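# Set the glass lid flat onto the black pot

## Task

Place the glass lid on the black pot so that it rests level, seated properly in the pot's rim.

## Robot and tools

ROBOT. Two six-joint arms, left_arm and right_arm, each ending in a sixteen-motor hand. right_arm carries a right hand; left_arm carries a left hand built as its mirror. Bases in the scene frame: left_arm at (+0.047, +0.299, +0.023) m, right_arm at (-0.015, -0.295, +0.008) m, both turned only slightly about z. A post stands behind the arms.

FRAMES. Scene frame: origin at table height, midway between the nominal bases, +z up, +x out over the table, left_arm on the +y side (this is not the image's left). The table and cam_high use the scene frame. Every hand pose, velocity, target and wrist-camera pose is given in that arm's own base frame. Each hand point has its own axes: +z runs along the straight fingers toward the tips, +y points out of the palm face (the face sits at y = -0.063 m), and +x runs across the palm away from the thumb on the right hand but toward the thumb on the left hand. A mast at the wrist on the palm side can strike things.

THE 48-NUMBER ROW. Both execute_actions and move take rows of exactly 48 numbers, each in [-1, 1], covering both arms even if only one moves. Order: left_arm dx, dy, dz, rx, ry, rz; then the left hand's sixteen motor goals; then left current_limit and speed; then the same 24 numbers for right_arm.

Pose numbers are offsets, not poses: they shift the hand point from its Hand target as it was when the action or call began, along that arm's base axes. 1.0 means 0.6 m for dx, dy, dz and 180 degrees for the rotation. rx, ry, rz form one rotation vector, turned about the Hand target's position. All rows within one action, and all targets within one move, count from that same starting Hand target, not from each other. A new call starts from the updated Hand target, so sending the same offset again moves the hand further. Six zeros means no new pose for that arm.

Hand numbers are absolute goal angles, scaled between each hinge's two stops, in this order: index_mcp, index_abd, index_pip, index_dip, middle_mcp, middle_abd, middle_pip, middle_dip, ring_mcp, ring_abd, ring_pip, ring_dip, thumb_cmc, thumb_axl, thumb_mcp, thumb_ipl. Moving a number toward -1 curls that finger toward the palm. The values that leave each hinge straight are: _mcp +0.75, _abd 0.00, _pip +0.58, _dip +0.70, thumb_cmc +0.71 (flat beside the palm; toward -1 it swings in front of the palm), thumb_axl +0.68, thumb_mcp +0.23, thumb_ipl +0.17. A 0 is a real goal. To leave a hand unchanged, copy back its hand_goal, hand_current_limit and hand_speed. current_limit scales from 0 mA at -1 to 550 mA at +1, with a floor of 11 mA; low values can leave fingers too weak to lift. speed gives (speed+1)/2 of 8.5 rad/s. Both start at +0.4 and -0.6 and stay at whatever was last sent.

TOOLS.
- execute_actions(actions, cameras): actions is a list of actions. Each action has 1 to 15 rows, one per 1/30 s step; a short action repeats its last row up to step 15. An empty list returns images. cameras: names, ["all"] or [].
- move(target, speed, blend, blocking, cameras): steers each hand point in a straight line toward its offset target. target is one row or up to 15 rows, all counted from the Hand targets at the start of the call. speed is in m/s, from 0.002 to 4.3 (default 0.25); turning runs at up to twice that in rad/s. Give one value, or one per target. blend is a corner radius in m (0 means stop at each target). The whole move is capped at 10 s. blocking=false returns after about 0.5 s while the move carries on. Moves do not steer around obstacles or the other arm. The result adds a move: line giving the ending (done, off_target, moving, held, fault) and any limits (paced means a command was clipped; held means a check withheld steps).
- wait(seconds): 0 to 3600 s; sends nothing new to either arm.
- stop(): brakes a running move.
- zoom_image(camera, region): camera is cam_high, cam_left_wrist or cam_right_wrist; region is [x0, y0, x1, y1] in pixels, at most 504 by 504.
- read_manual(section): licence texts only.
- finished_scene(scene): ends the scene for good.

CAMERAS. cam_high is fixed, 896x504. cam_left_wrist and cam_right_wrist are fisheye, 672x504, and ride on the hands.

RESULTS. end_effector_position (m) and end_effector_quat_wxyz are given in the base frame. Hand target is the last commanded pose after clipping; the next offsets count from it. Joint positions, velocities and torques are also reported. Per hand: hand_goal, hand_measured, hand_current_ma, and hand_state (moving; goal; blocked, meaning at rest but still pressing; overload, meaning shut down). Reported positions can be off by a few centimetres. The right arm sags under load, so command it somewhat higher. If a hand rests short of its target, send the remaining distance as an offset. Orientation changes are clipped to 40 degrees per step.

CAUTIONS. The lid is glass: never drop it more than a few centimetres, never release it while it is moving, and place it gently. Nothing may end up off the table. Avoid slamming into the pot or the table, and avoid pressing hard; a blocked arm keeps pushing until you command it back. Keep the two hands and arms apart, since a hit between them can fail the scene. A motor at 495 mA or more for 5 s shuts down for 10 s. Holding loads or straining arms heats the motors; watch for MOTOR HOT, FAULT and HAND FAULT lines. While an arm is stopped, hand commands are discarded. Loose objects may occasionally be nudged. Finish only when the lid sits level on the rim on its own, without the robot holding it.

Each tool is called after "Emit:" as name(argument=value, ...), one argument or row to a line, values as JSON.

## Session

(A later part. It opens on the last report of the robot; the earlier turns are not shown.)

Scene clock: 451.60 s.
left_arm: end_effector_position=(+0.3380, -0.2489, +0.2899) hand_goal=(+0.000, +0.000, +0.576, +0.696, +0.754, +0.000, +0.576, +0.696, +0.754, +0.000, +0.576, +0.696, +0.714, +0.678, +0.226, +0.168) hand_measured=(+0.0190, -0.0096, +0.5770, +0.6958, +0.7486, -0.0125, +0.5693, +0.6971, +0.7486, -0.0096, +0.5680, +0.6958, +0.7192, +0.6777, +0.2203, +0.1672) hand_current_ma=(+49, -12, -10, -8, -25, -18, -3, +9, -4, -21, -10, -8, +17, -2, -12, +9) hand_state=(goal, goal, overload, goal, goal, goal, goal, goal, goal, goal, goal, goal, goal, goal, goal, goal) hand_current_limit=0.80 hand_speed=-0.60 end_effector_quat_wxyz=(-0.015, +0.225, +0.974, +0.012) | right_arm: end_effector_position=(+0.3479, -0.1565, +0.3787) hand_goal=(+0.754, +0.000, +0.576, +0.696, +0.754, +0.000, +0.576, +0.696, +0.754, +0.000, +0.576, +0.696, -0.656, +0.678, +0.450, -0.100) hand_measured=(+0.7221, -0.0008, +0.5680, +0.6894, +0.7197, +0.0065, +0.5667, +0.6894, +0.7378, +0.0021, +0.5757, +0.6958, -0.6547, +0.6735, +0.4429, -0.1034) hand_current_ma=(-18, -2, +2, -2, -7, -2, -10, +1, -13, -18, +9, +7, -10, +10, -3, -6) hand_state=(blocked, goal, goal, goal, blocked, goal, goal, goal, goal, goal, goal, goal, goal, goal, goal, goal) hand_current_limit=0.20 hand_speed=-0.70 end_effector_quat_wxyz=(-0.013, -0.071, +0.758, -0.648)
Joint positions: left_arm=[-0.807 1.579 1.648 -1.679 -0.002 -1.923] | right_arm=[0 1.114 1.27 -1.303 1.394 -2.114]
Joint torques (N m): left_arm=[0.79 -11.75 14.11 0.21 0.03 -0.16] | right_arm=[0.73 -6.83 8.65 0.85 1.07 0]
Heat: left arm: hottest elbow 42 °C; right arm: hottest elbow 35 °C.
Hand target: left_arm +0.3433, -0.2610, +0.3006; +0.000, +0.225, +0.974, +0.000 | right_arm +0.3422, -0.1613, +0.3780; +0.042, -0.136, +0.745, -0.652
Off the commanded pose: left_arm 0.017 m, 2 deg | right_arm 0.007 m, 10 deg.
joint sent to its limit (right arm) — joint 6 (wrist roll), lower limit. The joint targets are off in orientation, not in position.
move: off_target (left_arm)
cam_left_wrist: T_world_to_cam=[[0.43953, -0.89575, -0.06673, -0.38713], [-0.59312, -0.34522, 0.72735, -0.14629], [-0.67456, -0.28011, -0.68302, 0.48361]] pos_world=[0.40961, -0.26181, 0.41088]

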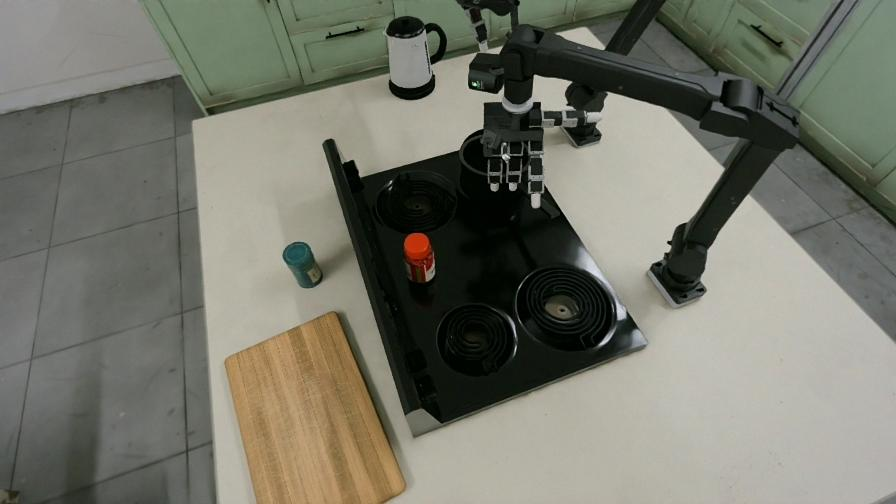

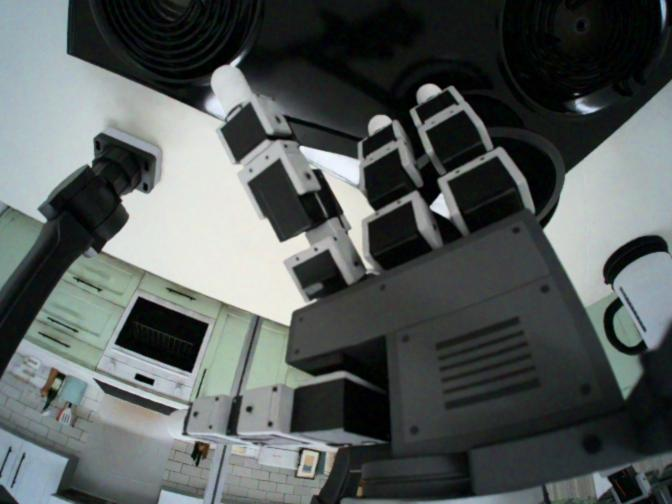

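Emit:
move(
  target=[0.0053,-0.045,-0.083,0,0,0,0.0,0,0.576,0.696,0.754,0,0.576,0.696,0.754,0,0.576,0.696,0.714,0.678,0.226,0.168,0.8,-0.6,0,0,0.0,0,0,0.0,0.754,0,0.576,0.696,0.754,0,0.576,0.696,0.754,0,0.576,0.696,-0.657,0.678,0.449,-0.10,0.2,-0.7],
  speed=0.06,
  cameras=["cam_high","cam_left_wrist"],
)

Emit:
zoom_image(
  camera="cam_high",
  region=[434, 90, 564, 210],
)

Emit:
zoom_image(
  camera="cam_left_wrist",
  region=[340, 60, 580, 260],
)

Scene clock: 454.93 s.
left_arm: end_effector_position=(+0.3476, -0.2823, +0.2564) hand_goal=(+0.000, +0.000, +0.576, +0.696, +0.754, +0.000, +0.576, +0.696, +0.754, +0.000, +0.576, +0.696, +0.714, +0.678, +0.226, +0.168) hand_measured=(+0.0202, -0.0110, +0.5770, +0.6958, +0.7486, -0.0110, +0.5693, +0.6958, +0.7486, -0.0081, +0.5667, +0.6958, +0.7192, +0.6777, +0.2203, +0.1672) hand_current_ma=(+34, -12, -8, +2, -12, -11, -3, +3, -7, -13, +1, +1, +13, -2, -2, +4) hand_state=(goal, goal, overload, goal, goal, goal, goal, goal, goal, goal, goal, goal, goal, goal, goal, goal) hand_current_limit=0.80 hand_speed=-0.60 end_effector_quat_wxyz=(+0.002, +0.225, +0.974, +0.000) | right_arm: end_effector_position=(+0.3479, -0.1565, +0.3787) hand_goal=(+0.754, +0.000, +0.576, +0.696, +0.754, +0.000, +0.576, +0.696, +0.754, +0.000, +0.576, +0.696, -0.656, +0.678, +0.450, -0.100) hand_measured=(+0.7221, +0.0007, +0.5667, +0.6894, +0.7197, +0.0080, +0.5667, +0.6894, +0.7378, +0.0021, +0.5757, +0.6958, -0.6547, +0.6735, +0.4429, -0.1034) hand_current_ma=(-29, -1, +1, -7, -16, +10, -12, +3, -14, -6, +8, +2, -12, +7, -3, -6) hand_state=(blocked, goal, goal, goal, blocked, goal, goal, goal, goal, goal, goal, goal, goal, goal, goal, goal) hand_current_limit=0.20 hand_speed=-0.70 end_effector_quat_wxyz=(-0.013, -0.071, +0.758, -0.648)
Joint positions: left_arm=[-0.84 1.631 1.63 -1.566 -0.002 -1.956] | right_arm=[0 1.114 1.27 -1.303 1.394 -2.114]
Joint torques (N m): left_arm=[1.14 -12.92 10.19 0.64 0.05 -0.2] | right_arm=[0.67 -6.77 8.65 0.84 1.07 0]
Heat: left arm: hottest elbow 42 °C; right arm: hottest elbow 35 °C.
Hand target: left_arm +0.3465, -0.2880, +0.2508; +0.000, +0.225, +0.974, +0.000 | right_arm +0.3422, -0.1613, +0.3780; +0.042, -0.136, +0.745, -0.652
Off the commanded pose: left_arm 0.008 m, 0 deg | right_arm 0.007 m, 10 deg.
joint sent to its limit (right arm) — joint 6 (wrist roll), lower limit. The joint targets are off in orientation, not in position.
move: done
cam_left_wrist: T_world_to_cam=[[0.44052, -0.89734, -0.02693, -0.43454], [-0.61408, -0.32307, 0.72009, -0.11232], [-0.65487, -0.30068, -0.69336, 0.44778]] pos_world=[0.41569, -0.29158, 0.37965]

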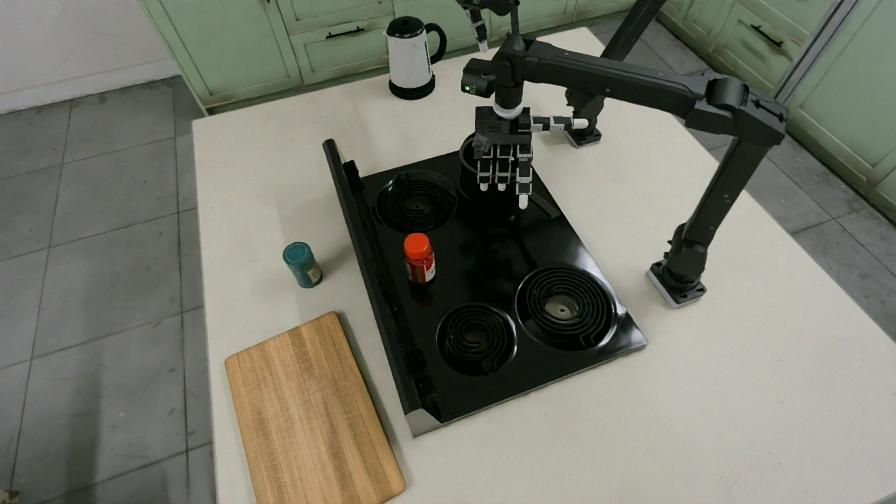

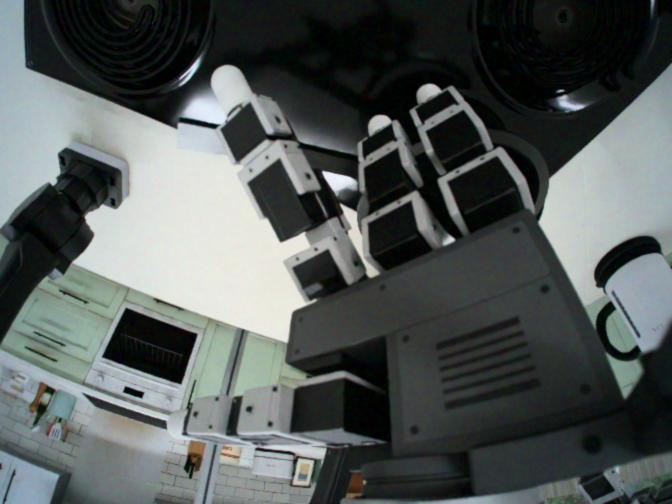

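Scaled by 3.877.

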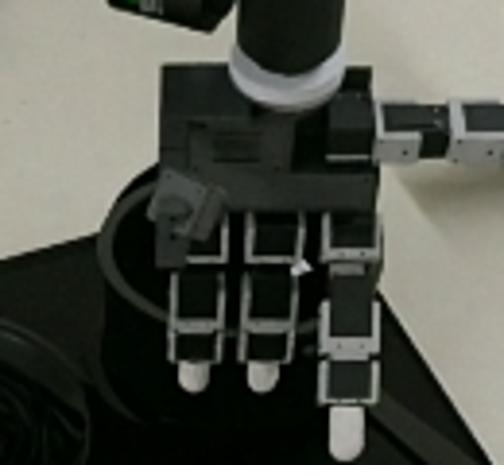

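Scaled by 2.100 from the camera's image (finer frame: 960x720).

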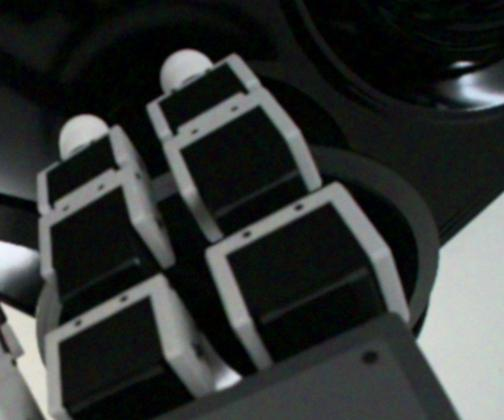

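Emit:
move(
  target=[-0.0163,-0.0291,-0.028,0,0,0,0.0,0,0.576,0.696,0.754,0,0.576,0.696,0.754,0,0.576,0.696,0.714,0.678,0.226,0.168,0.9,-0.6,0,0,0.0,0,0,0.0,0.754,0,0.576,0.696,0.754,0,0.576,0.696,0.754,0,0.576,0.696,-0.657,0.678,0.449,-0.10,0.2,-0.7],
  speed=0.04,
  cameras=["cam_high","cam_left_wrist"],
)

Emit:
zoom_image(
  camera="cam_high",
  region=[434, 90, 564, 210],
)

Emit:
zoom_image(
  camera="cam_left_wrist",
  region=[340, 60, 580, 260],
)

Scene clock: 457.17 s.
left_arm: end_effector_position=(+0.3393, -0.2970, +0.2415) hand_goal=(+0.000, +0.000, +0.576, +0.696, +0.754, +0.000, +0.576, +0.696, +0.754, +0.000, +0.576, +0.696, +0.714, +0.678, +0.226, +0.168) hand_measured=(+0.0202, -0.0096, +0.5770, +0.6958, +0.7257, -0.0110, +0.5629, +0.6907, +0.7486, -0.0096, +0.5667, +0.6881, +0.7192, +0.6777, +0.2203, +0.1672) hand_current_ma=(+44, -7, -5, +5, -64, -19, -2, -3, -12, -17, -13, -16, +13, -5, -4, +5) hand_state=(goal, goal, overload, goal, blocked, goal, goal, goal, goal, goal, goal, goal, goal, goal, goal, goal) hand_current_limit=0.90 hand_speed=-0.60 end_effector_quat_wxyz=(+0.002, +0.223, +0.975, +0.000) | right_arm: end_effector_position=(+0.3479, -0.1565, +0.3787) hand_goal=(+0.754, +0.000, +0.576, +0.696, +0.754, +0.000, +0.576, +0.696, +0.754, +0.000, +0.576, +0.696, -0.656, +0.678, +0.450, -0.100) hand_measured=(+0.7221, -0.0008, +0.5680, +0.6907, +0.7197, +0.0065, +0.5667, +0.6894, +0.7366, +0.0021, +0.5757, +0.6958, -0.6559, +0.6735, +0.4419, -0.1034) hand_current_ma=(-26, +1, -2, -5, -9, -8, -9, +15, -23, -5, +7, +6, -2, -4, -5, -12) hand_state=(blocked, goal, goal, goal, blocked, goal, goal, goal, goal, goal, goal, goal, goal, goal, goal, goal) hand_current_limit=0.20 hand_speed=-0.70 end_effector_quat_wxyz=(-0.013, -0.071, +0.758, -0.648)
Joint positions: left_arm=[-0.871 1.648 1.612 -1.531 -0.002 -1.993] | right_arm=[0 1.114 1.27 -1.303 1.394 -2.114]
Joint torques (N m): left_arm=[0.15 -12.69 10.03 0.77 0.06 -0.16] | right_arm=[0.73 -6.71 8.66 0.79 1.07 0.01]
Heat: left arm: hottest elbow 42 °C; right arm: hottest elbow 35 °C.
Hand target: left_arm +0.3367, -0.3055, +0.2340; +0.000, +0.225, +0.974, +0.000 | right_arm +0.3422, -0.1613, +0.3780; +0.042, -0.136, +0.745, -0.652
Off the commanded pose: left_arm 0.012 m, 0 deg | right_arm 0.007 m, 10 deg.
joint sent to its limit (right arm) — joint 6 (wrist roll), lower limit. The joint targets are off in orientation, not in position.
move: off_target (left_arm)
cam_left_wrist: T_world_to_cam=[[0.44603, -0.89464, -0.02614, -0.44573], [-0.61243, -0.32637, 0.72001, -0.113], [-0.65268, -0.30514, -0.69347, 0.42561]] pos_world=[0.40739, -0.30578, 0.36485]

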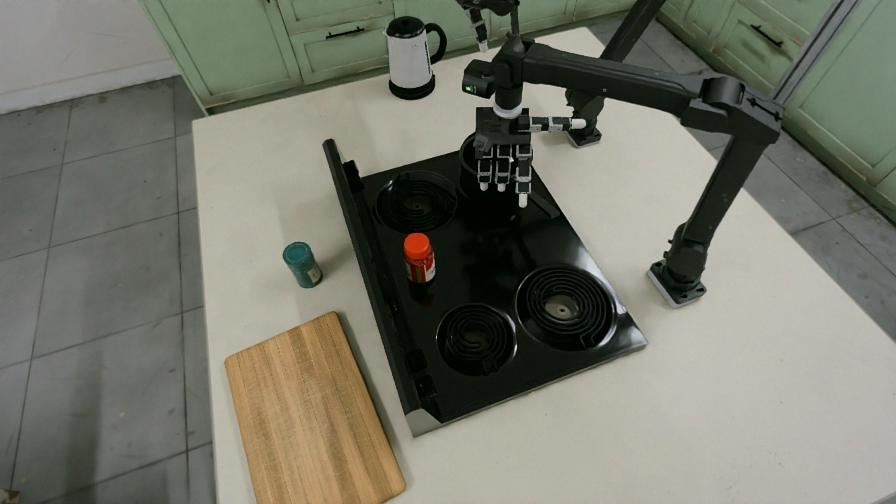

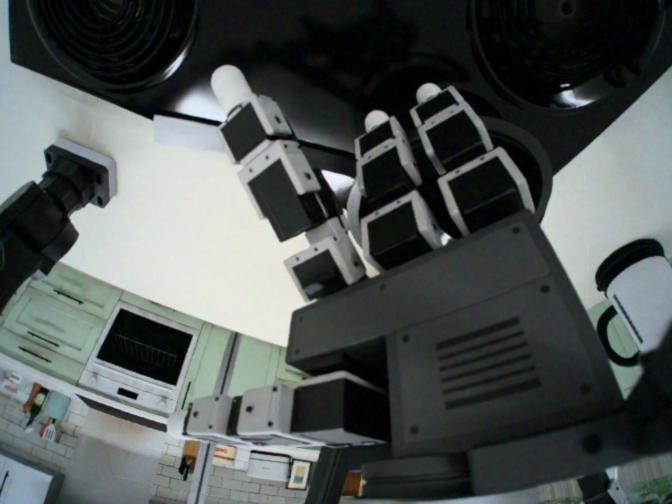

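Scaled by 3.877.

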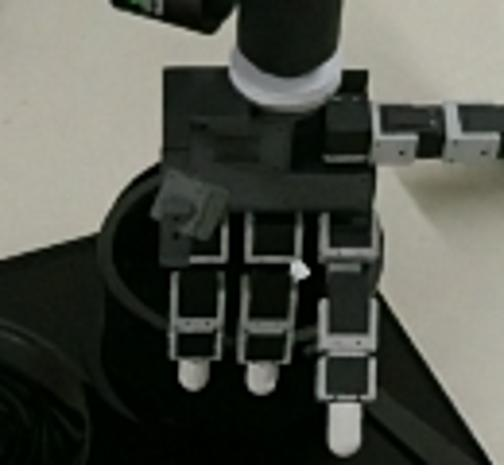

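Scaled by 2.100 from the camera's image (finer frame: 960x720).

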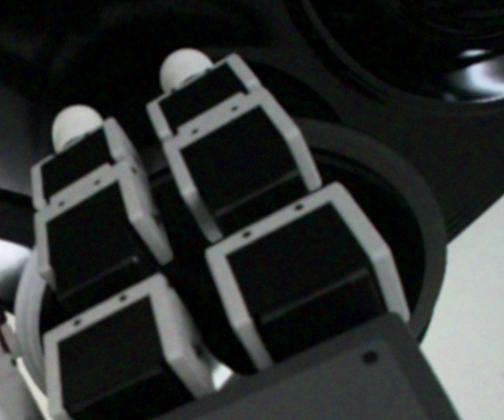

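Emit:
move(
  target=[-0.0081,-0.0146,0,0,0,0,0.0,0,0.576,0.696,0.85,0,0.576,0.696,0.85,0,0.576,0.696,0.714,0.678,0.226,0.168,0.9,-0.8,0,0,0.0,0,0,0.0,0.754,0,0.576,0.696,0.754,0,0.576,0.696,0.754,0,0.576,0.696,-0.657,0.678,0.449,-0.10,0.2,-0.7],
  speed=0.04,
  cameras=["cam_high","cam_left_wrist"],
)

Emit:
zoom_image(
  camera="cam_high",
  region=[434, 90, 564, 210],
)

Emit:
zoom_image(
  camera="cam_left_wrist",
  region=[340, 60, 580, 260],
)

Scene clock: 459.27 s.
left_arm: end_effector_position=(+0.3328, -0.3029, +0.2393) hand_goal=(+0.000, +0.000, +0.576, +0.696, +0.850, +0.000, +0.576, +0.696, +0.850, +0.000, +0.576, +0.696, +0.714, +0.678, +0.226, +0.168) hand_measured=(+0.0202, -0.0096, +0.5770, +0.6958, +0.7848, +0.0021, +0.5603, +0.6907, +0.8041, -0.0037, +0.5667, +0.6881, +0.7192, +0.6767, +0.2203, +0.1681) hand_current_ma=(+44, -1, -6, +4, -128, -10, -17, +0, -77, -6, +0, -22, +11, -18, -4, +7) hand_state=(goal, goal, overload, goal, blocked, goal, goal, goal, blocked, goal, goal, goal, goal, goal, goal, goal) hand_current_limit=0.90 hand_speed=-0.80 end_effector_quat_wxyz=(+0.001, +0.221, +0.975, +0.003) | right_arm: end_effector_position=(+0.3479, -0.1565, +0.3787) hand_goal=(+0.754, +0.000, +0.576, +0.696, +0.754, +0.000, +0.576, +0.696, +0.754, +0.000, +0.576, +0.696, -0.656, +0.678, +0.450, -0.100) hand_measured=(+0.7221, +0.0007, +0.5680, +0.6894, +0.7197, +0.0065, +0.5667, +0.6894, +0.7378, +0.0021, +0.5757, +0.6958, -0.6559, +0.6735, +0.4429, -0.1034) hand_current_ma=(-18, -2, -7, -1, -6, +8, -7, +0, -18, -5, +11, +6, -13, +14, -2, -4) hand_state=(blocked, goal, goal, goal, blocked, goal, goal, goal, goal, goal, goal, goal, goal, goal, goal, goal) hand_current_limit=0.20 hand_speed=-0.70 end_effector_quat_wxyz=(-0.013, -0.071, +0.758, -0.648)
Joint positions: left_arm=[-0.889 1.653 1.612 -1.531 -0.005 -2.014] | right_arm=[0 1.114 1.27 -1.303 1.394 -2.114]
Joint torques (N m): left_arm=[-0.15 -12.1 11.26 0.7 0.17 -0.14] | right_arm=[0.73 -6.71 8.64 0.81 1.07 0]
Heat: left arm: hottest elbow 41 °C; right arm: hottest elbow 35 °C.
Hand target: left_arm +0.3319, -0.3142, +0.2339; +0.000, +0.225, +0.974, +0.000 | right_arm +0.3422, -0.1613, +0.3780; +0.042, -0.136, +0.745, -0.652
Off the commanded pose: left_arm 0.013 m, 1 deg | right_arm 0.007 m, 10 deg.
joint sent to its limit (right arm) — joint 6 (wrist roll), lower limit. The joint targets are off in orientation, not in position.
move: off_target (left_arm)
cam_left_wrist: T_world_to_cam=[[0.44905, -0.89292, -0.03225, -0.44717], [-0.61042, -0.33294, 0.71871, -0.11966], [-0.65249, -0.30305, -0.69457, 0.41892]] pos_world=[0.4011, -0.31218, 0.36254]

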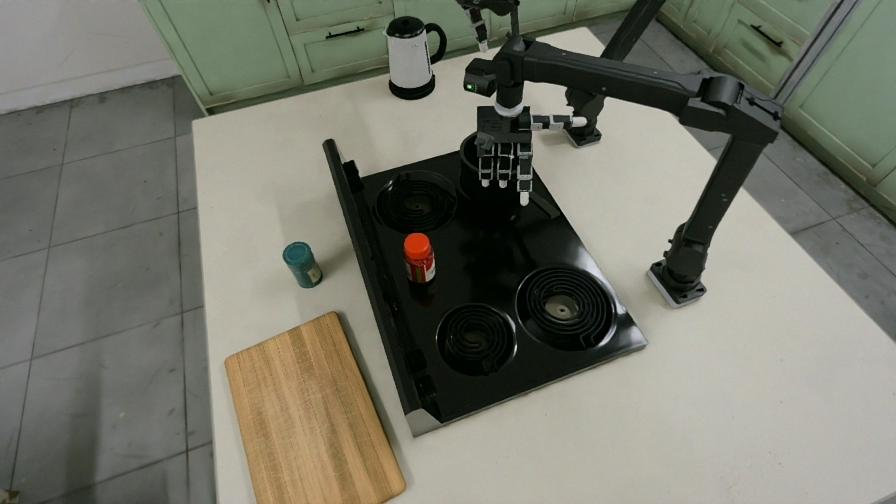

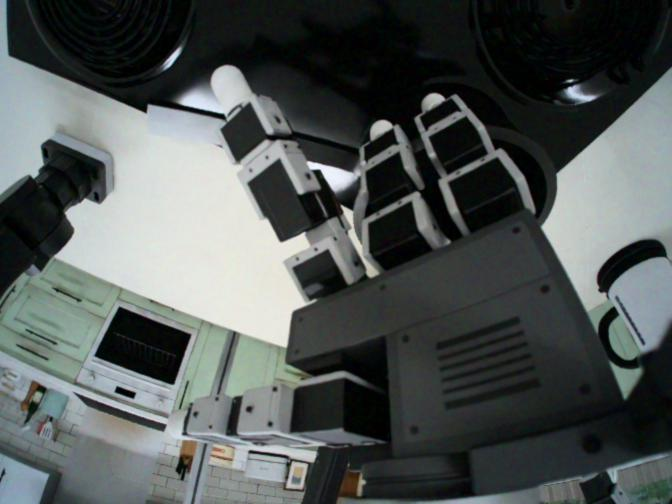

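Scaled by 3.877.

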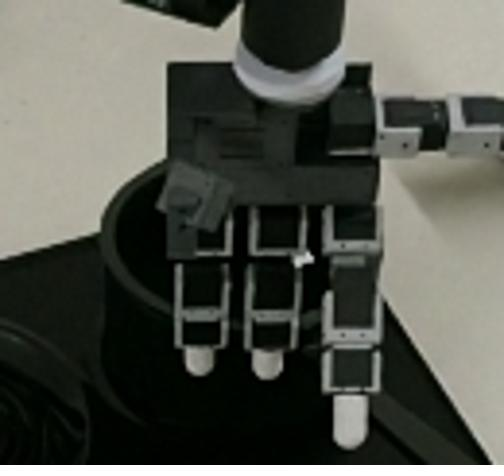

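Scaled by 2.100 from the camera's image (finer frame: 960x720).

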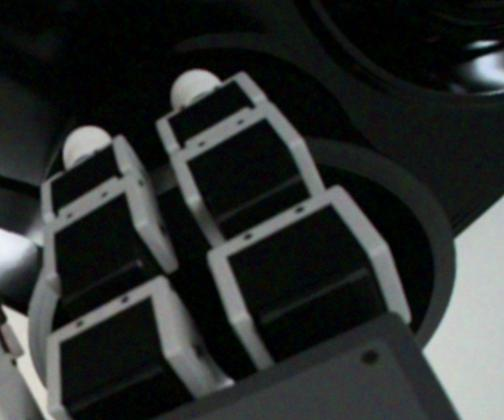

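Emit:
move(
  target=[0,0,0,0,0,0,0.0,0,0.576,0.696,1.0,0,0.576,0.696,1.0,0,0.576,0.696,0.714,0.678,0.226,0.168,0.9,-0.85,0,0,0.0,0,0,0.0,0.754,0,0.576,0.696,0.754,0,0.576,0.696,0.754,0,0.576,0.696,-0.657,0.678,0.449,-0.10,0.2,-0.7],
  speed=0.04,
  cameras=["cam_high","cam_left_wrist"],
)

Emit:
zoom_image(
  camera="cam_high",
  region=[434, 90, 564, 210],
)

Emit:
zoom_image(
  camera="cam_left_wrist",
  region=[340, 60, 580, 260],
)

Scene clock: 460.40 s.
left_arm: end_effector_position=(+0.3339, -0.3021, +0.2386) hand_goal=(+0.000, +0.000, +0.576, +0.696, +1.000, +0.000, +0.576, +0.696, +1.000, +0.000, +0.576, +0.696, +0.714, +0.678, +0.226, +0.168) hand_measured=(+0.0190, -0.0096, +0.5770, +0.6958, +0.8306, +0.0080, +0.5372, +0.6869, +0.8524, -0.0008, +0.5449, +0.6894, +0.7192, +0.6777, +0.2203, +0.1672) hand_current_ma=(+42, -14, -6, +0, -360, -13, -54, +2, -281, -7, -39, -20, +10, -12, -3, +5) hand_state=(goal, goal, overload, goal, blocked, goal, blocked, goal, blocked, goal, blocked, goal, goal, goal, goal, goal) hand_current_limit=0.90 hand_speed=-0.85 end_effector_quat_wxyz=(+0.003, +0.219, +0.976, +0.007) | right_arm: end_effector_position=(+0.3479, -0.1565, +0.3787) hand_goal=(+0.754, +0.000, +0.576, +0.696, +0.754, +0.000, +0.576, +0.696, +0.754, +0.000, +0.576, +0.696, -0.656, +0.678, +0.450, -0.100) hand_measured=(+0.7221, +0.0007, +0.5680, +0.6894, +0.7197, +0.0080, +0.5667, +0.6894, +0.7378, +0.0021, +0.5757, +0.6958, -0.6559, +0.6735, +0.4419, -0.1025) hand_current_ma=(-20, -3, -8, -5, -4, +3, -4, +2, -17, -10, +6, +1, -5, -3, -4, -18) hand_state=(blocked, goal, goal, goal, blocked, goal, goal, goal, goal, goal, goal, goal, goal, goal, goal, goal) hand_current_limit=0.20 hand_speed=-0.70 end_effector_quat_wxyz=(-0.013, -0.071, +0.758, -0.648)
Joint positions: left_arm=[-0.889 1.656 1.612 -1.531 -0.014 -2.018] | right_arm=[0 1.114 1.27 -1.303 1.394 -2.114]
Joint torques (N m): left_arm=[0.32 -12.28 11.15 0.65 0.48 -0.15] | right_arm=[0.62 -6.71 8.64 0.84 1.07 0]
Heat: left arm: hottest elbow 41 °C; right arm: hottest elbow 35 °C.
Hand target: left_arm +0.3318, -0.3143, +0.2339; +0.000, +0.225, +0.974, +0.000 | right_arm +0.3422, -0.1613, +0.3780; +0.042, -0.136, +0.745, -0.652
Off the commanded pose: left_arm 0.013 m, 1 deg | right_arm 0.007 m, 10 deg.
joint sent to its limit (right arm) — joint 6 (wrist roll), lower limit. The joint targets are off in orientation, not in position.
move: done
cam_left_wrist: T_world_to_cam=[[0.45227, -0.89111, -0.03712, -0.44638], [-0.61276, -0.3407, 0.71305, -0.11843], [-0.64806, -0.29975, -0.70013, 0.42016]] pos_world=[0.4016, -0.31218, 0.36204]

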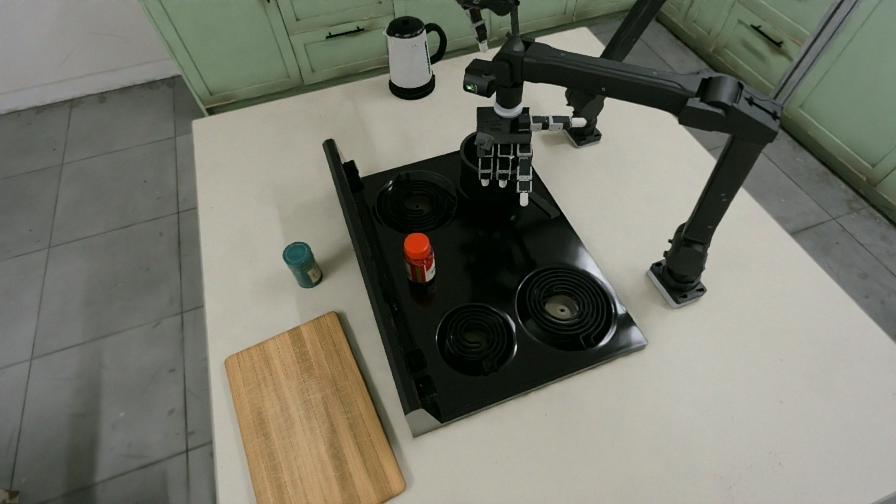

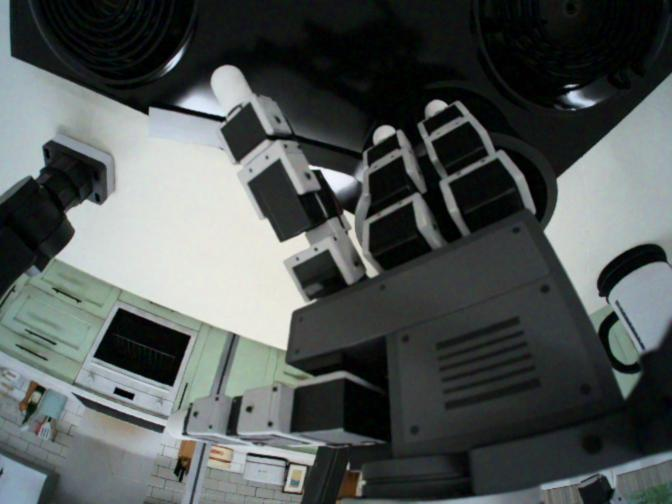

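Scaled by 3.877.

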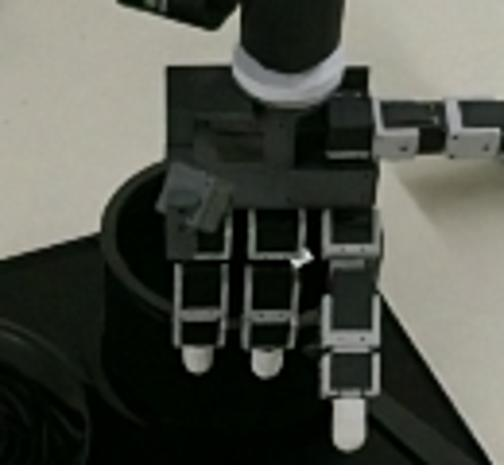

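Scaled by 2.100 from the camera's image (finer frame: 960x720).

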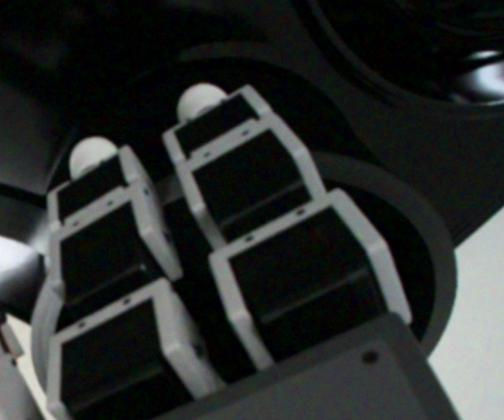

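Emit:
move(
  target=[
    [0.03,0.06,0,0,0,0,0.0,0,0.576,0.696,0.8,0,0.576,0.696,0.8,0,0.576,0.696,0.714,0.678,0.226,0.168,0.9,-0.85,0,0,0.0,0,0,0.0,0.754,0,0.576,0.696,0.754,0,0.576,0.696,0.754,0,0.576,0.696,-0.657,0.678,0.449,-0.10,0.2,-0.7],
    [0.08,0.22,0.05,0,0,0,0.0,0,0.576,0.696,0.8,0,0.576,0.696,0.8,0,0.576,0.696,0.714,0.678,0.226,0.168,0.9,-0.85,0,0,0.0,0,0,0.0,0.754,0,0.576,0.696,0.754,0,0.576,0.696,0.754,0,0.576,0.696,-0.657,0.678,0.449,-0.10,0.2,-0.7],
  ],
  speed=0.12,
  cameras=["cam_high","cam_left_wrist"],
)

Emit:
zoom_image(
  camera="cam_high",
  region=[454, 110, 544, 190],
)

Emit:
zoom_image(
  camera="cam_left_wrist",
  region=[340, 60, 580, 260],
)

Scene clock: 464.13 s.
left_arm: end_effector_position=(+0.3812, -0.1857, +0.2610) hand_goal=(+0.000, +0.000, +0.576, +0.696, +0.800, +0.000, +0.576, +0.696, +0.800, +0.000, +0.576, +0.696, +0.714, +0.678, +0.226, +0.168) hand_measured=(+0.0202, -0.0066, +0.5770, +0.6958, +0.7993, -0.0008, +0.5667, +0.6881, +0.7981, -0.0096, +0.5667, +0.6894, +0.7129, +0.6767, +0.2203, +0.1672) hand_current_ma=(+43, -7, -4, -5, -13, -4, +1, +2, +5, -7, -10, -14, +15, -10, -1, +3) hand_state=(goal, goal, overload, goal, goal, goal, goal, goal, goal, goal, goal, goal, goal, goal, goal, goal) hand_current_limit=0.90 hand_speed=-0.85 end_effector_quat_wxyz=(+0.001, +0.223, +0.975, +0.000) | right_arm: end_effector_position=(+0.3479, -0.1565, +0.3787) hand_goal=(+0.754, +0.000, +0.576, +0.696, +0.754, +0.000, +0.576, +0.696, +0.754, +0.000, +0.576, +0.696, -0.656, +0.678, +0.450, -0.100) hand_measured=(+0.7221, +0.0007, +0.5667, +0.6894, +0.7197, +0.0080, +0.5667, +0.6894, +0.7378, +0.0021, +0.5757, +0.6958, -0.6559, +0.6735, +0.4419, -0.1034) hand_current_ma=(-18, -3, +0, +5, -2, +5, -19, +3, -12, -10, +15, +4, +0, +7, -3, -4) hand_state=(blocked, goal, goal, goal, blocked, goal, goal, goal, goal, goal, goal, goal, goal, goal, goal, goal) hand_current_limit=0.20 hand_speed=-0.70 end_effector_quat_wxyz=(-0.013, -0.071, +0.758, -0.648)
Joint positions: left_arm=[-0.641 1.526 1.517 -1.561 -0.002 -1.762] | right_arm=[0 1.114 1.27 -1.303 1.394 -2.114]
Joint torques (N m): left_arm=[1.79 -12.45 10.03 -0.02 0.02 -0.04] | right_arm=[0.67 -6.65 8.69 0.81 1.07 0]
Heat: left arm: hottest elbow 41 °C; right arm: hottest elbow 35 °C.
Hand target: left_arm +0.3798, -0.1823, +0.2639; +0.000, +0.225, +0.974, +0.000 | right_arm +0.3422, -0.1613, +0.3780; +0.042, -0.136, +0.745, -0.652
Off the commanded pose: left_arm 0.005 m, 0 deg | right_arm 0.007 m, 10 deg.
joint sent to its limit (right arm) — joint 6 (wrist roll), lower limit. The joint targets are off in orientation, not in position.
move: done
cam_left_wrist: T_world_to_cam=[[0.44563, -0.89475, -0.02894, -0.36342], [-0.61085, -0.32754, 0.72082, -0.06603], [-0.65443, -0.30354, -0.69252, 0.50117]] pos_world=[0.44959, -0.19468, 0.38415]

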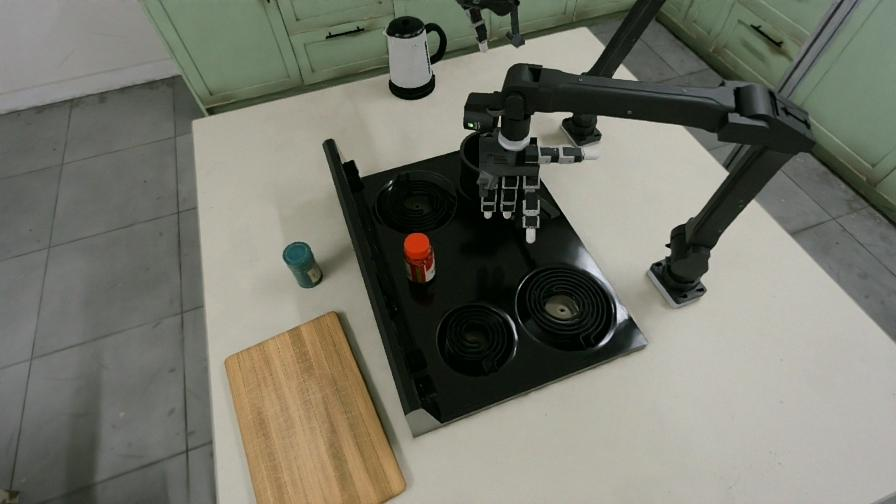

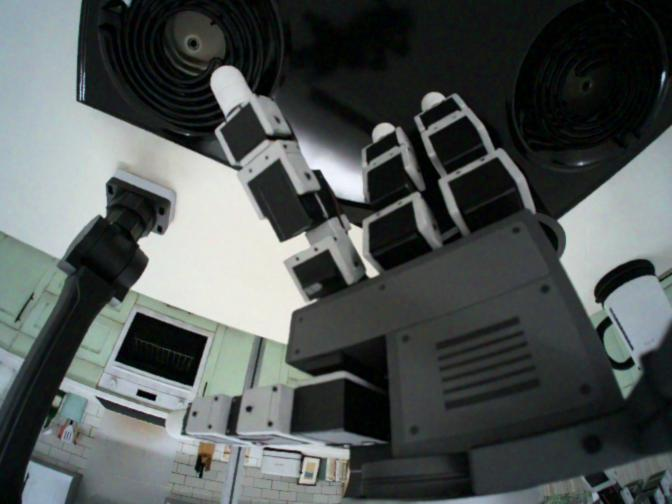

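Scaled by 5.600.

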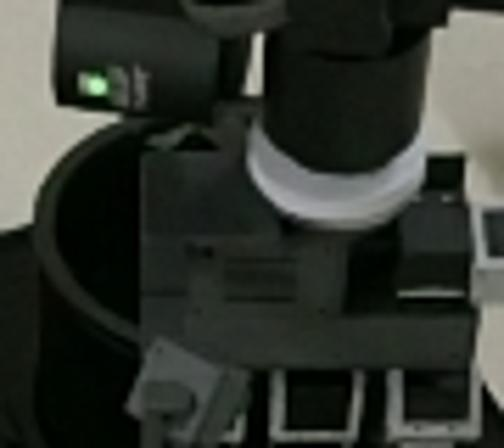

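Scaled by 2.100 from the camera's image (finer frame: 960x720).

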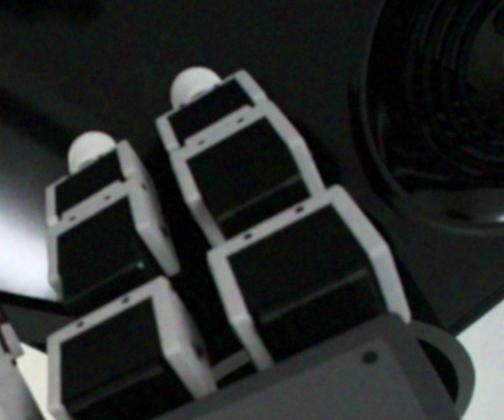

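Emit:
move(
  target=[0.05,0.35,0.05,0,0,0,0.0,0,0.576,0.696,0.8,0,0.576,0.696,0.8,0,0.576,0.696,0.714,0.678,0.226,0.168,0.9,-0.85,0,0,0.0,0,0,0.0,0.754,0,0.576,0.696,0.754,0,0.576,0.696,0.754,0,0.576,0.696,-0.657,0.678,0.449,-0.10,0.2,-0.7],
  speed=0.15,
  cameras=["cam_high","cam_left_wrist"],
)

Emit:
zoom_image(
  camera="cam_high",
  region=[454, 110, 544, 190],
)

Scene clock: 467.20 s.
left_arm: end_effector_position=(+0.4098, +0.0262, +0.2869) hand_goal=(+0.000, +0.000, +0.576, +0.696, +0.800, +0.000, +0.576, +0.696, +0.800, +0.000, +0.576, +0.696, +0.714, +0.678, +0.226, +0.168) hand_measured=(+0.0202, -0.0066, +0.5770, +0.6958, +0.7993, -0.0008, +0.5667, +0.6881, +0.7981, -0.0096, +0.5667, +0.6881, +0.7129, +0.6777, +0.2203, +0.1672) hand_current_ma=(+36, -3, +5, +3, -8, -12, +1, -5, +11, -14, +0, -11, +9, +2, -9, +7) hand_state=(goal, goal, overload, goal, goal, goal, goal, goal, goal, goal, goal, goal, goal, goal, goal, goal) hand_current_limit=0.90 hand_speed=-0.85 end_effector_quat_wxyz=(-0.006, +0.223, +0.975, +0.000) | right_arm: end_effector_position=(+0.3479, -0.1565, +0.3787) hand_goal=(+0.754, +0.000, +0.576, +0.696, +0.754, +0.000, +0.576, +0.696, +0.754, +0.000, +0.576, +0.696, -0.656, +0.678, +0.450, -0.100) hand_measured=(+0.7221, +0.0007, +0.5680, +0.6894, +0.7197, +0.0065, +0.5667, +0.6894, +0.7378, +0.0021, +0.5757, +0.6958, -0.6559, +0.6735, +0.4429, -0.1034) hand_current_ma=(-22, -3, -7, -2, -12, +5, -7, +11, -15, -7, +7, +4, -4, +3, -2, -6) hand_state=(blocked, goal, goal, goal, blocked, goal, goal, goal, goal, goal, goal, goal, goal, goal, goal, goal) hand_current_limit=0.20 hand_speed=-0.70 end_effector_quat_wxyz=(-0.013, -0.071, +0.758, -0.648)
Joint positions: left_arm=[-0.152 1.386 1.436 -1.632 -0.002 -1.273] | right_arm=[0 1.114 1.27 -1.303 1.394 -2.114]
Joint torques (N m): left_arm=[1.79 -10.11 11.18 -0.02 -0.04 -0.05] | right_arm=[0.67 -6.59 8.64 0.84 1.07 0]
Heat: left arm: hottest elbow 41 °C; right arm: hottest elbow 35 °C.
Hand target: left_arm +0.4098, +0.0278, +0.2940; +0.000, +0.225, +0.974, +0.000 | right_arm +0.3422, -0.1613, +0.3780; +0.042, -0.136, +0.745, -0.652
Off the commanded pose: left_arm 0.007 m, 1 deg | right_arm 0.007 m, 10 deg.
joint sent to its limit (right arm) — joint 6 (wrist roll), lower limit. The joint targets are off in orientation, not in position.
move: done
cam_left_wrist: T_world_to_cam=[[0.44517, -0.89468, -0.03702, -0.18335], [-0.60177, -0.32953, 0.72752, -0.00344], [-0.6631, -0.30159, -0.68508, 0.60346]] pos_world=[0.47971, 0.01682, 0.40913]

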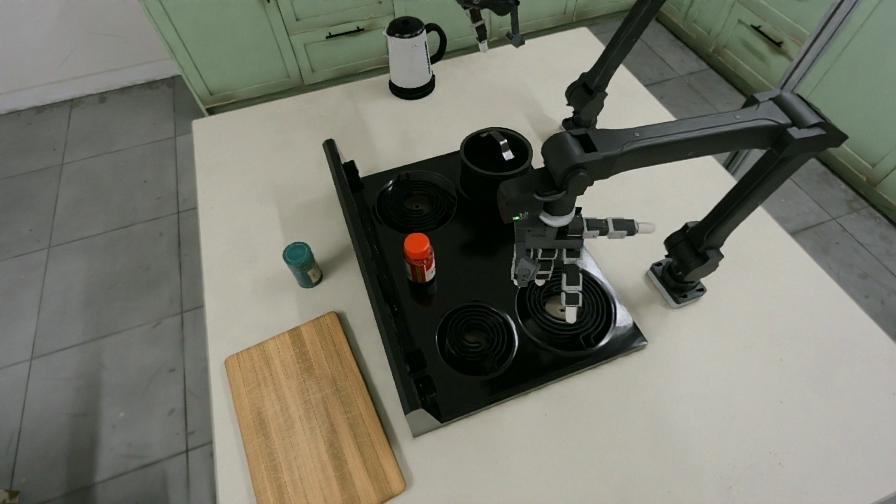

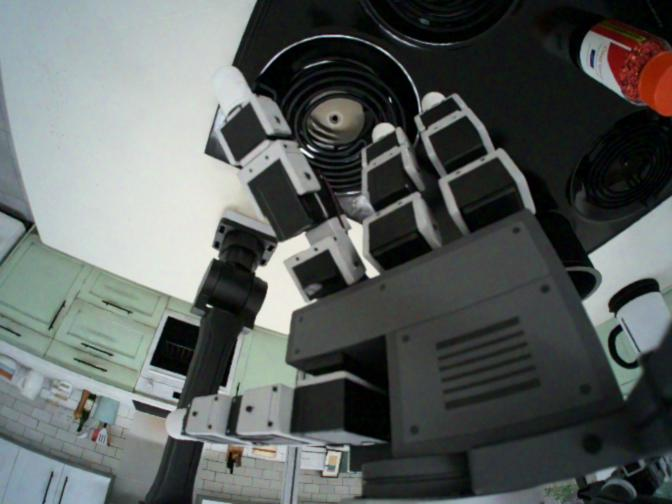

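Scaled by 5.600.

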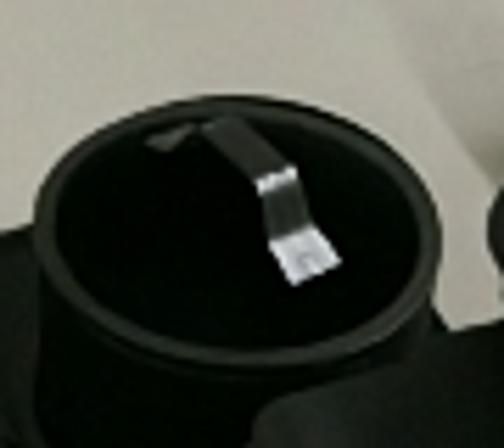

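Emit:
zoom_image(
  camera="cam_high",
  region=[456, 120, 500, 150],
)

Emit:
zoom_image(
  camera="cam_high",
  region=[492, 120, 536, 150],
)

Emit:
zoom_image(
  camera="cam_high",
  region=[456, 152, 500, 182],
)

Emit:
zoom_image(
  camera="cam_high",
  region=[492, 152, 536, 182],
)

Scaled by 11.455.

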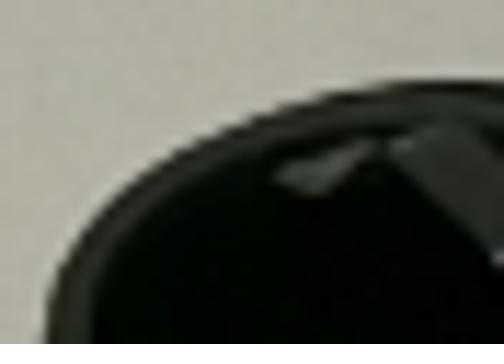

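Scaled by 11.455.

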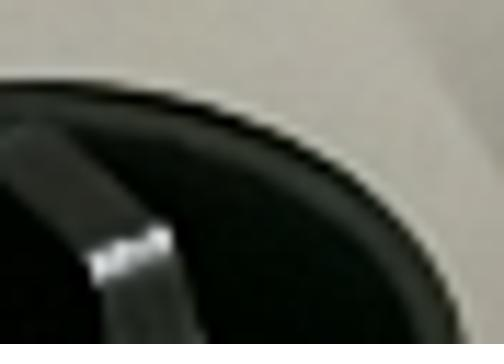

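Scaled by 11.455.

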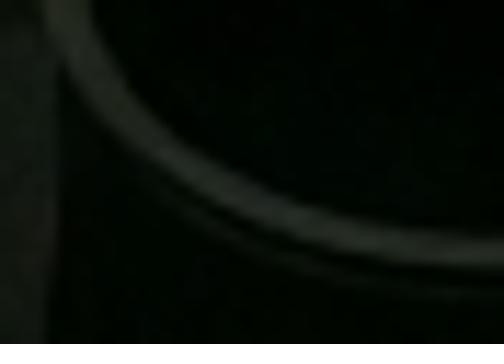

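Scaled by 11.455.

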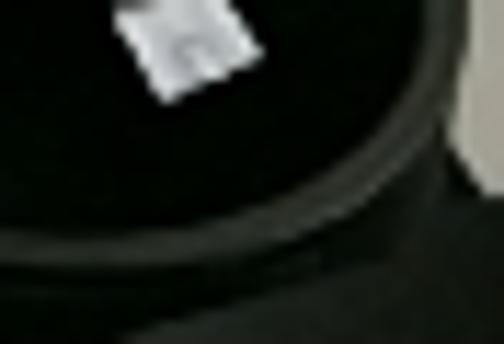

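Emit:
move(
  target=[
    [0.12,-0.1,0.164,-0.06,-0.033,0.037,0.6,0,0.576,0.696,0.754,0,0.576,0.696,0.754,0,0.576,0.696,0.714,0.678,0.226,0.168,0.4,-0.6,0,0,0.0,0,0,0.0,0.754,0,0.576,0.696,0.754,0,0.576,0.696,0.754,0,0.576,0.696,-0.657,0.678,0.449,-0.10,0.2,-0.7],
    [0.16,-0.6237,0.164,-0.1175,-0.0658,0.0736,0.6,0,0.576,0.696,0.754,0,0.576,0.696,0.754,0,0.576,0.696,0.714,0.678,0.226,0.168,0.4,-0.6,0,0,0.0,0,0,0.0,0.754,0,0.576,0.696,0.754,0,0.576,0.696,0.754,0,0.576,0.696,-0.657,0.678,0.449,-0.10,0.2,-0.7],
  ],
  speed=0.2,
  blend=[0.03,0],
  cameras=["cam_high","cam_left_wrist"],
)

Emit:
zoom_image(
  camera="cam_left_wrist",
  region=[150, 115, 350, 285],
)

Emit:
zoom_image(
  camera="cam_high",
  region=[454, 110, 544, 190],
)

Scene clock: 473.40 s.
left_arm: end_effector_position=(+0.5017, -0.3447, +0.3842) hand_goal=(+0.600, +0.000, +0.576, +0.696, +0.754, +0.000, +0.576, +0.696, +0.754, +0.000, +0.576, +0.696, +0.714, +0.678, +0.226, +0.168) hand_measured=(+0.5931, +0.0007, +0.5680, +0.6958, +0.7486, +0.0080, +0.5680, +0.6881, +0.7498, +0.0007, +0.5680, +0.6881, +0.7117, +0.6767, +0.2203, +0.1672) hand_current_ma=(-9, -4, -6, -7, -22, -3, +10, -6, -3, +4, -2, -12, +7, -1, -2, +6) hand_state=(goal, goal, overload, goal, goal, goal, goal, goal, goal, goal, goal, goal, goal, goal, goal, goal) hand_current_limit=0.40 hand_speed=-0.60 end_effector_quat_wxyz=(+0.136, +0.113, +0.972, -0.152) | right_arm: end_effector_position=(+0.3479, -0.1565, +0.3787) hand_goal=(+0.754, +0.000, +0.576, +0.696, +0.754, +0.000, +0.576, +0.696, +0.754, +0.000, +0.576, +0.696, -0.656, +0.678, +0.450, -0.100) hand_measured=(+0.7221, +0.0007, +0.5680, +0.6894, +0.7197, +0.0065, +0.5667, +0.6894, +0.7378, +0.0021, +0.5757, +0.6958, -0.6559, +0.6735, +0.4429, -0.1034) hand_current_ma=(-18, -6, +5, -1, -6, +9, -4, +9, -9, -19, +13, +10, -4, +3, -8, -4) hand_state=(blocked, goal, goal, goal, blocked, goal, goal, goal, goal, goal, goal, goal, goal, goal, goal, goal) hand_current_limit=0.20 hand_speed=-0.70 end_effector_quat_wxyz=(-0.013, -0.071, +0.758, -0.648)
Joint positions: left_arm=[-0.677 1.965 2.476 -1.685 0.111 -2.039] | right_arm=[0 1.114 1.27 -1.303 1.394 -2.114]
Joint torques (N m): left_arm=[1.38 -17.08 14.01 0.92 -0.01 -0.17] | right_arm=[0.56 -6.83 8.65 0.8 1.07 0]
Heat: left arm: hottest elbow 42 °C; right arm: hottest elbow 35 °C.
Hand target: left_arm +0.5058, -0.3466, +0.3923; +0.141, +0.107, +0.972, -0.155 | right_arm +0.3422, -0.1613, +0.3780; +0.042, -0.136, +0.745, -0.652
Off the commanded pose: left_arm 0.009 m, 1 deg | right_arm 0.007 m, 10 deg.
joint sent to its limit (left arm) — joint 4 (wrist pitch), lower limit. The joint targets still meet the commanded pose.
joint sent to its limit (right arm) — joint 6 (wrist roll), lower limit. The joint targets are off in orientation, not in position.
move: done
cam_left_wrist: T_world_to_cam=[[0.58774, -0.71854, 0.37184, -0.7204], [-0.69337, -0.21052, 0.68915, -0.03945], [-0.4169, -0.66286, -0.62194, 0.34686]] pos_world=[0.54066, -0.29601, 0.51079]

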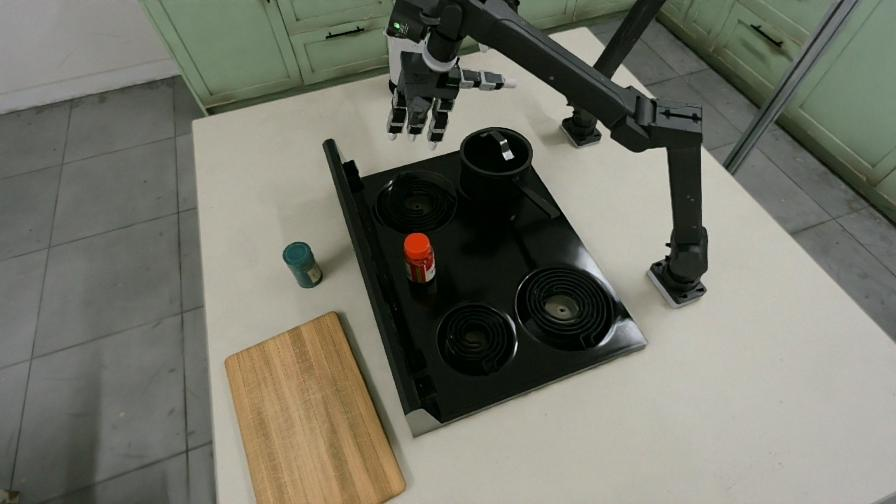

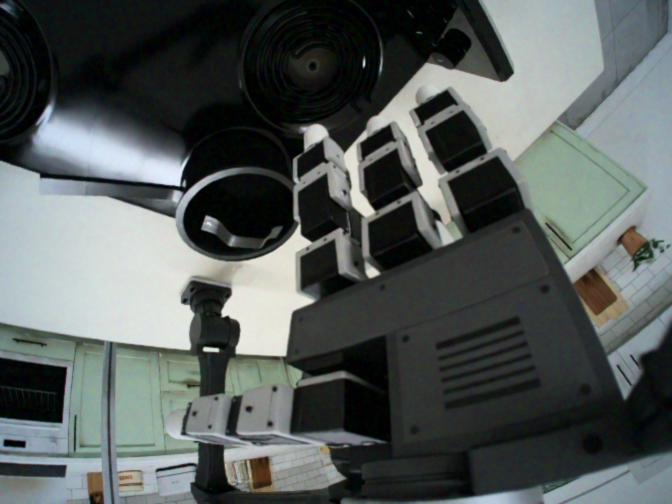

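Scaled by 2.520 from the camera's image (finer frame: 960x720).

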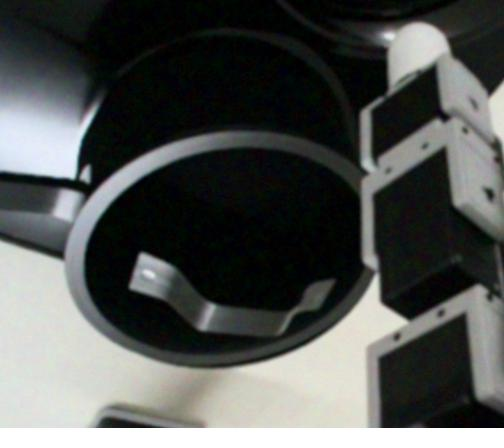

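Scaled by 5.600.

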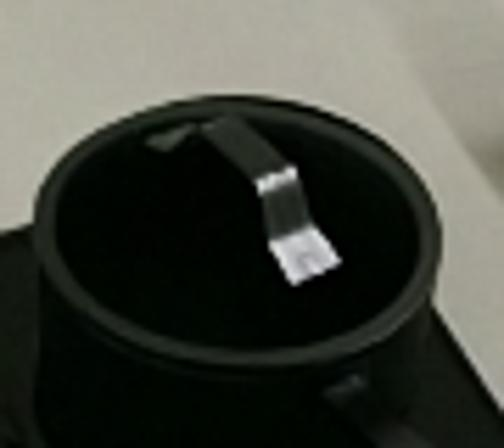

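Emit:
zoom_image(
  camera="cam_left_wrist",
  region=[170, 155, 240, 210],
)

Emit:
zoom_image(
  camera="cam_left_wrist",
  region=[230, 155, 300, 210],
)

Emit:
zoom_image(
  camera="cam_left_wrist",
  region=[170, 210, 240, 265],
)

Emit:
zoom_image(
  camera="cam_left_wrist",
  region=[230, 210, 300, 265],
)

Scaled by 7.200 from the camera's image (finer frame: 960x720).

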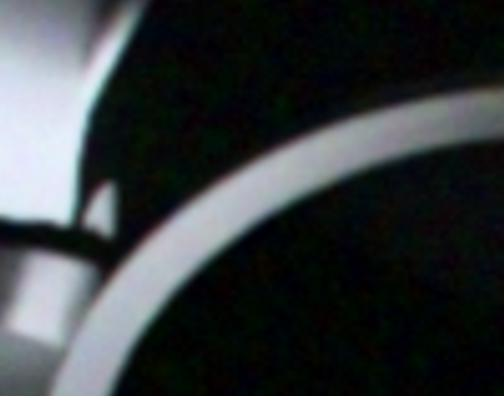

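Scaled by 7.200 from the camera's image (finer frame: 960x720).

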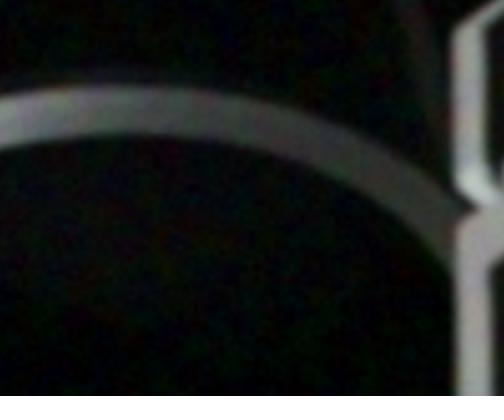

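Scaled by 7.200 from the camera's image (finer frame: 960x720).

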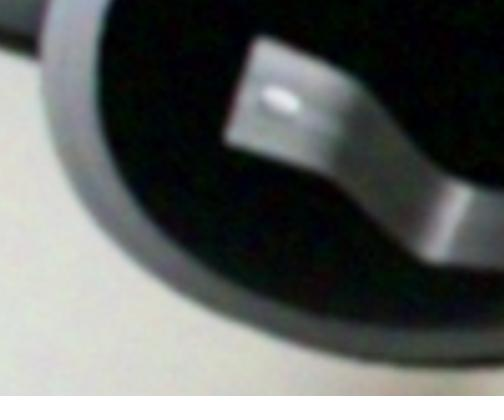

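Scaled by 7.200 from the camera's image (finer frame: 960x720).

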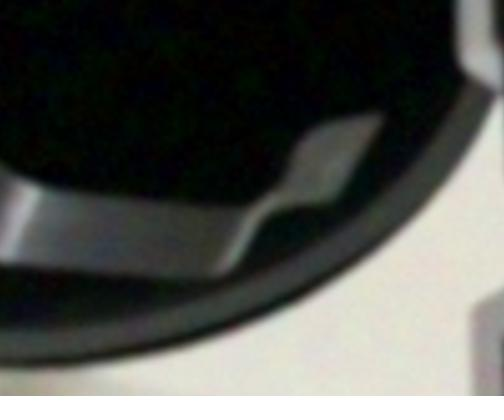

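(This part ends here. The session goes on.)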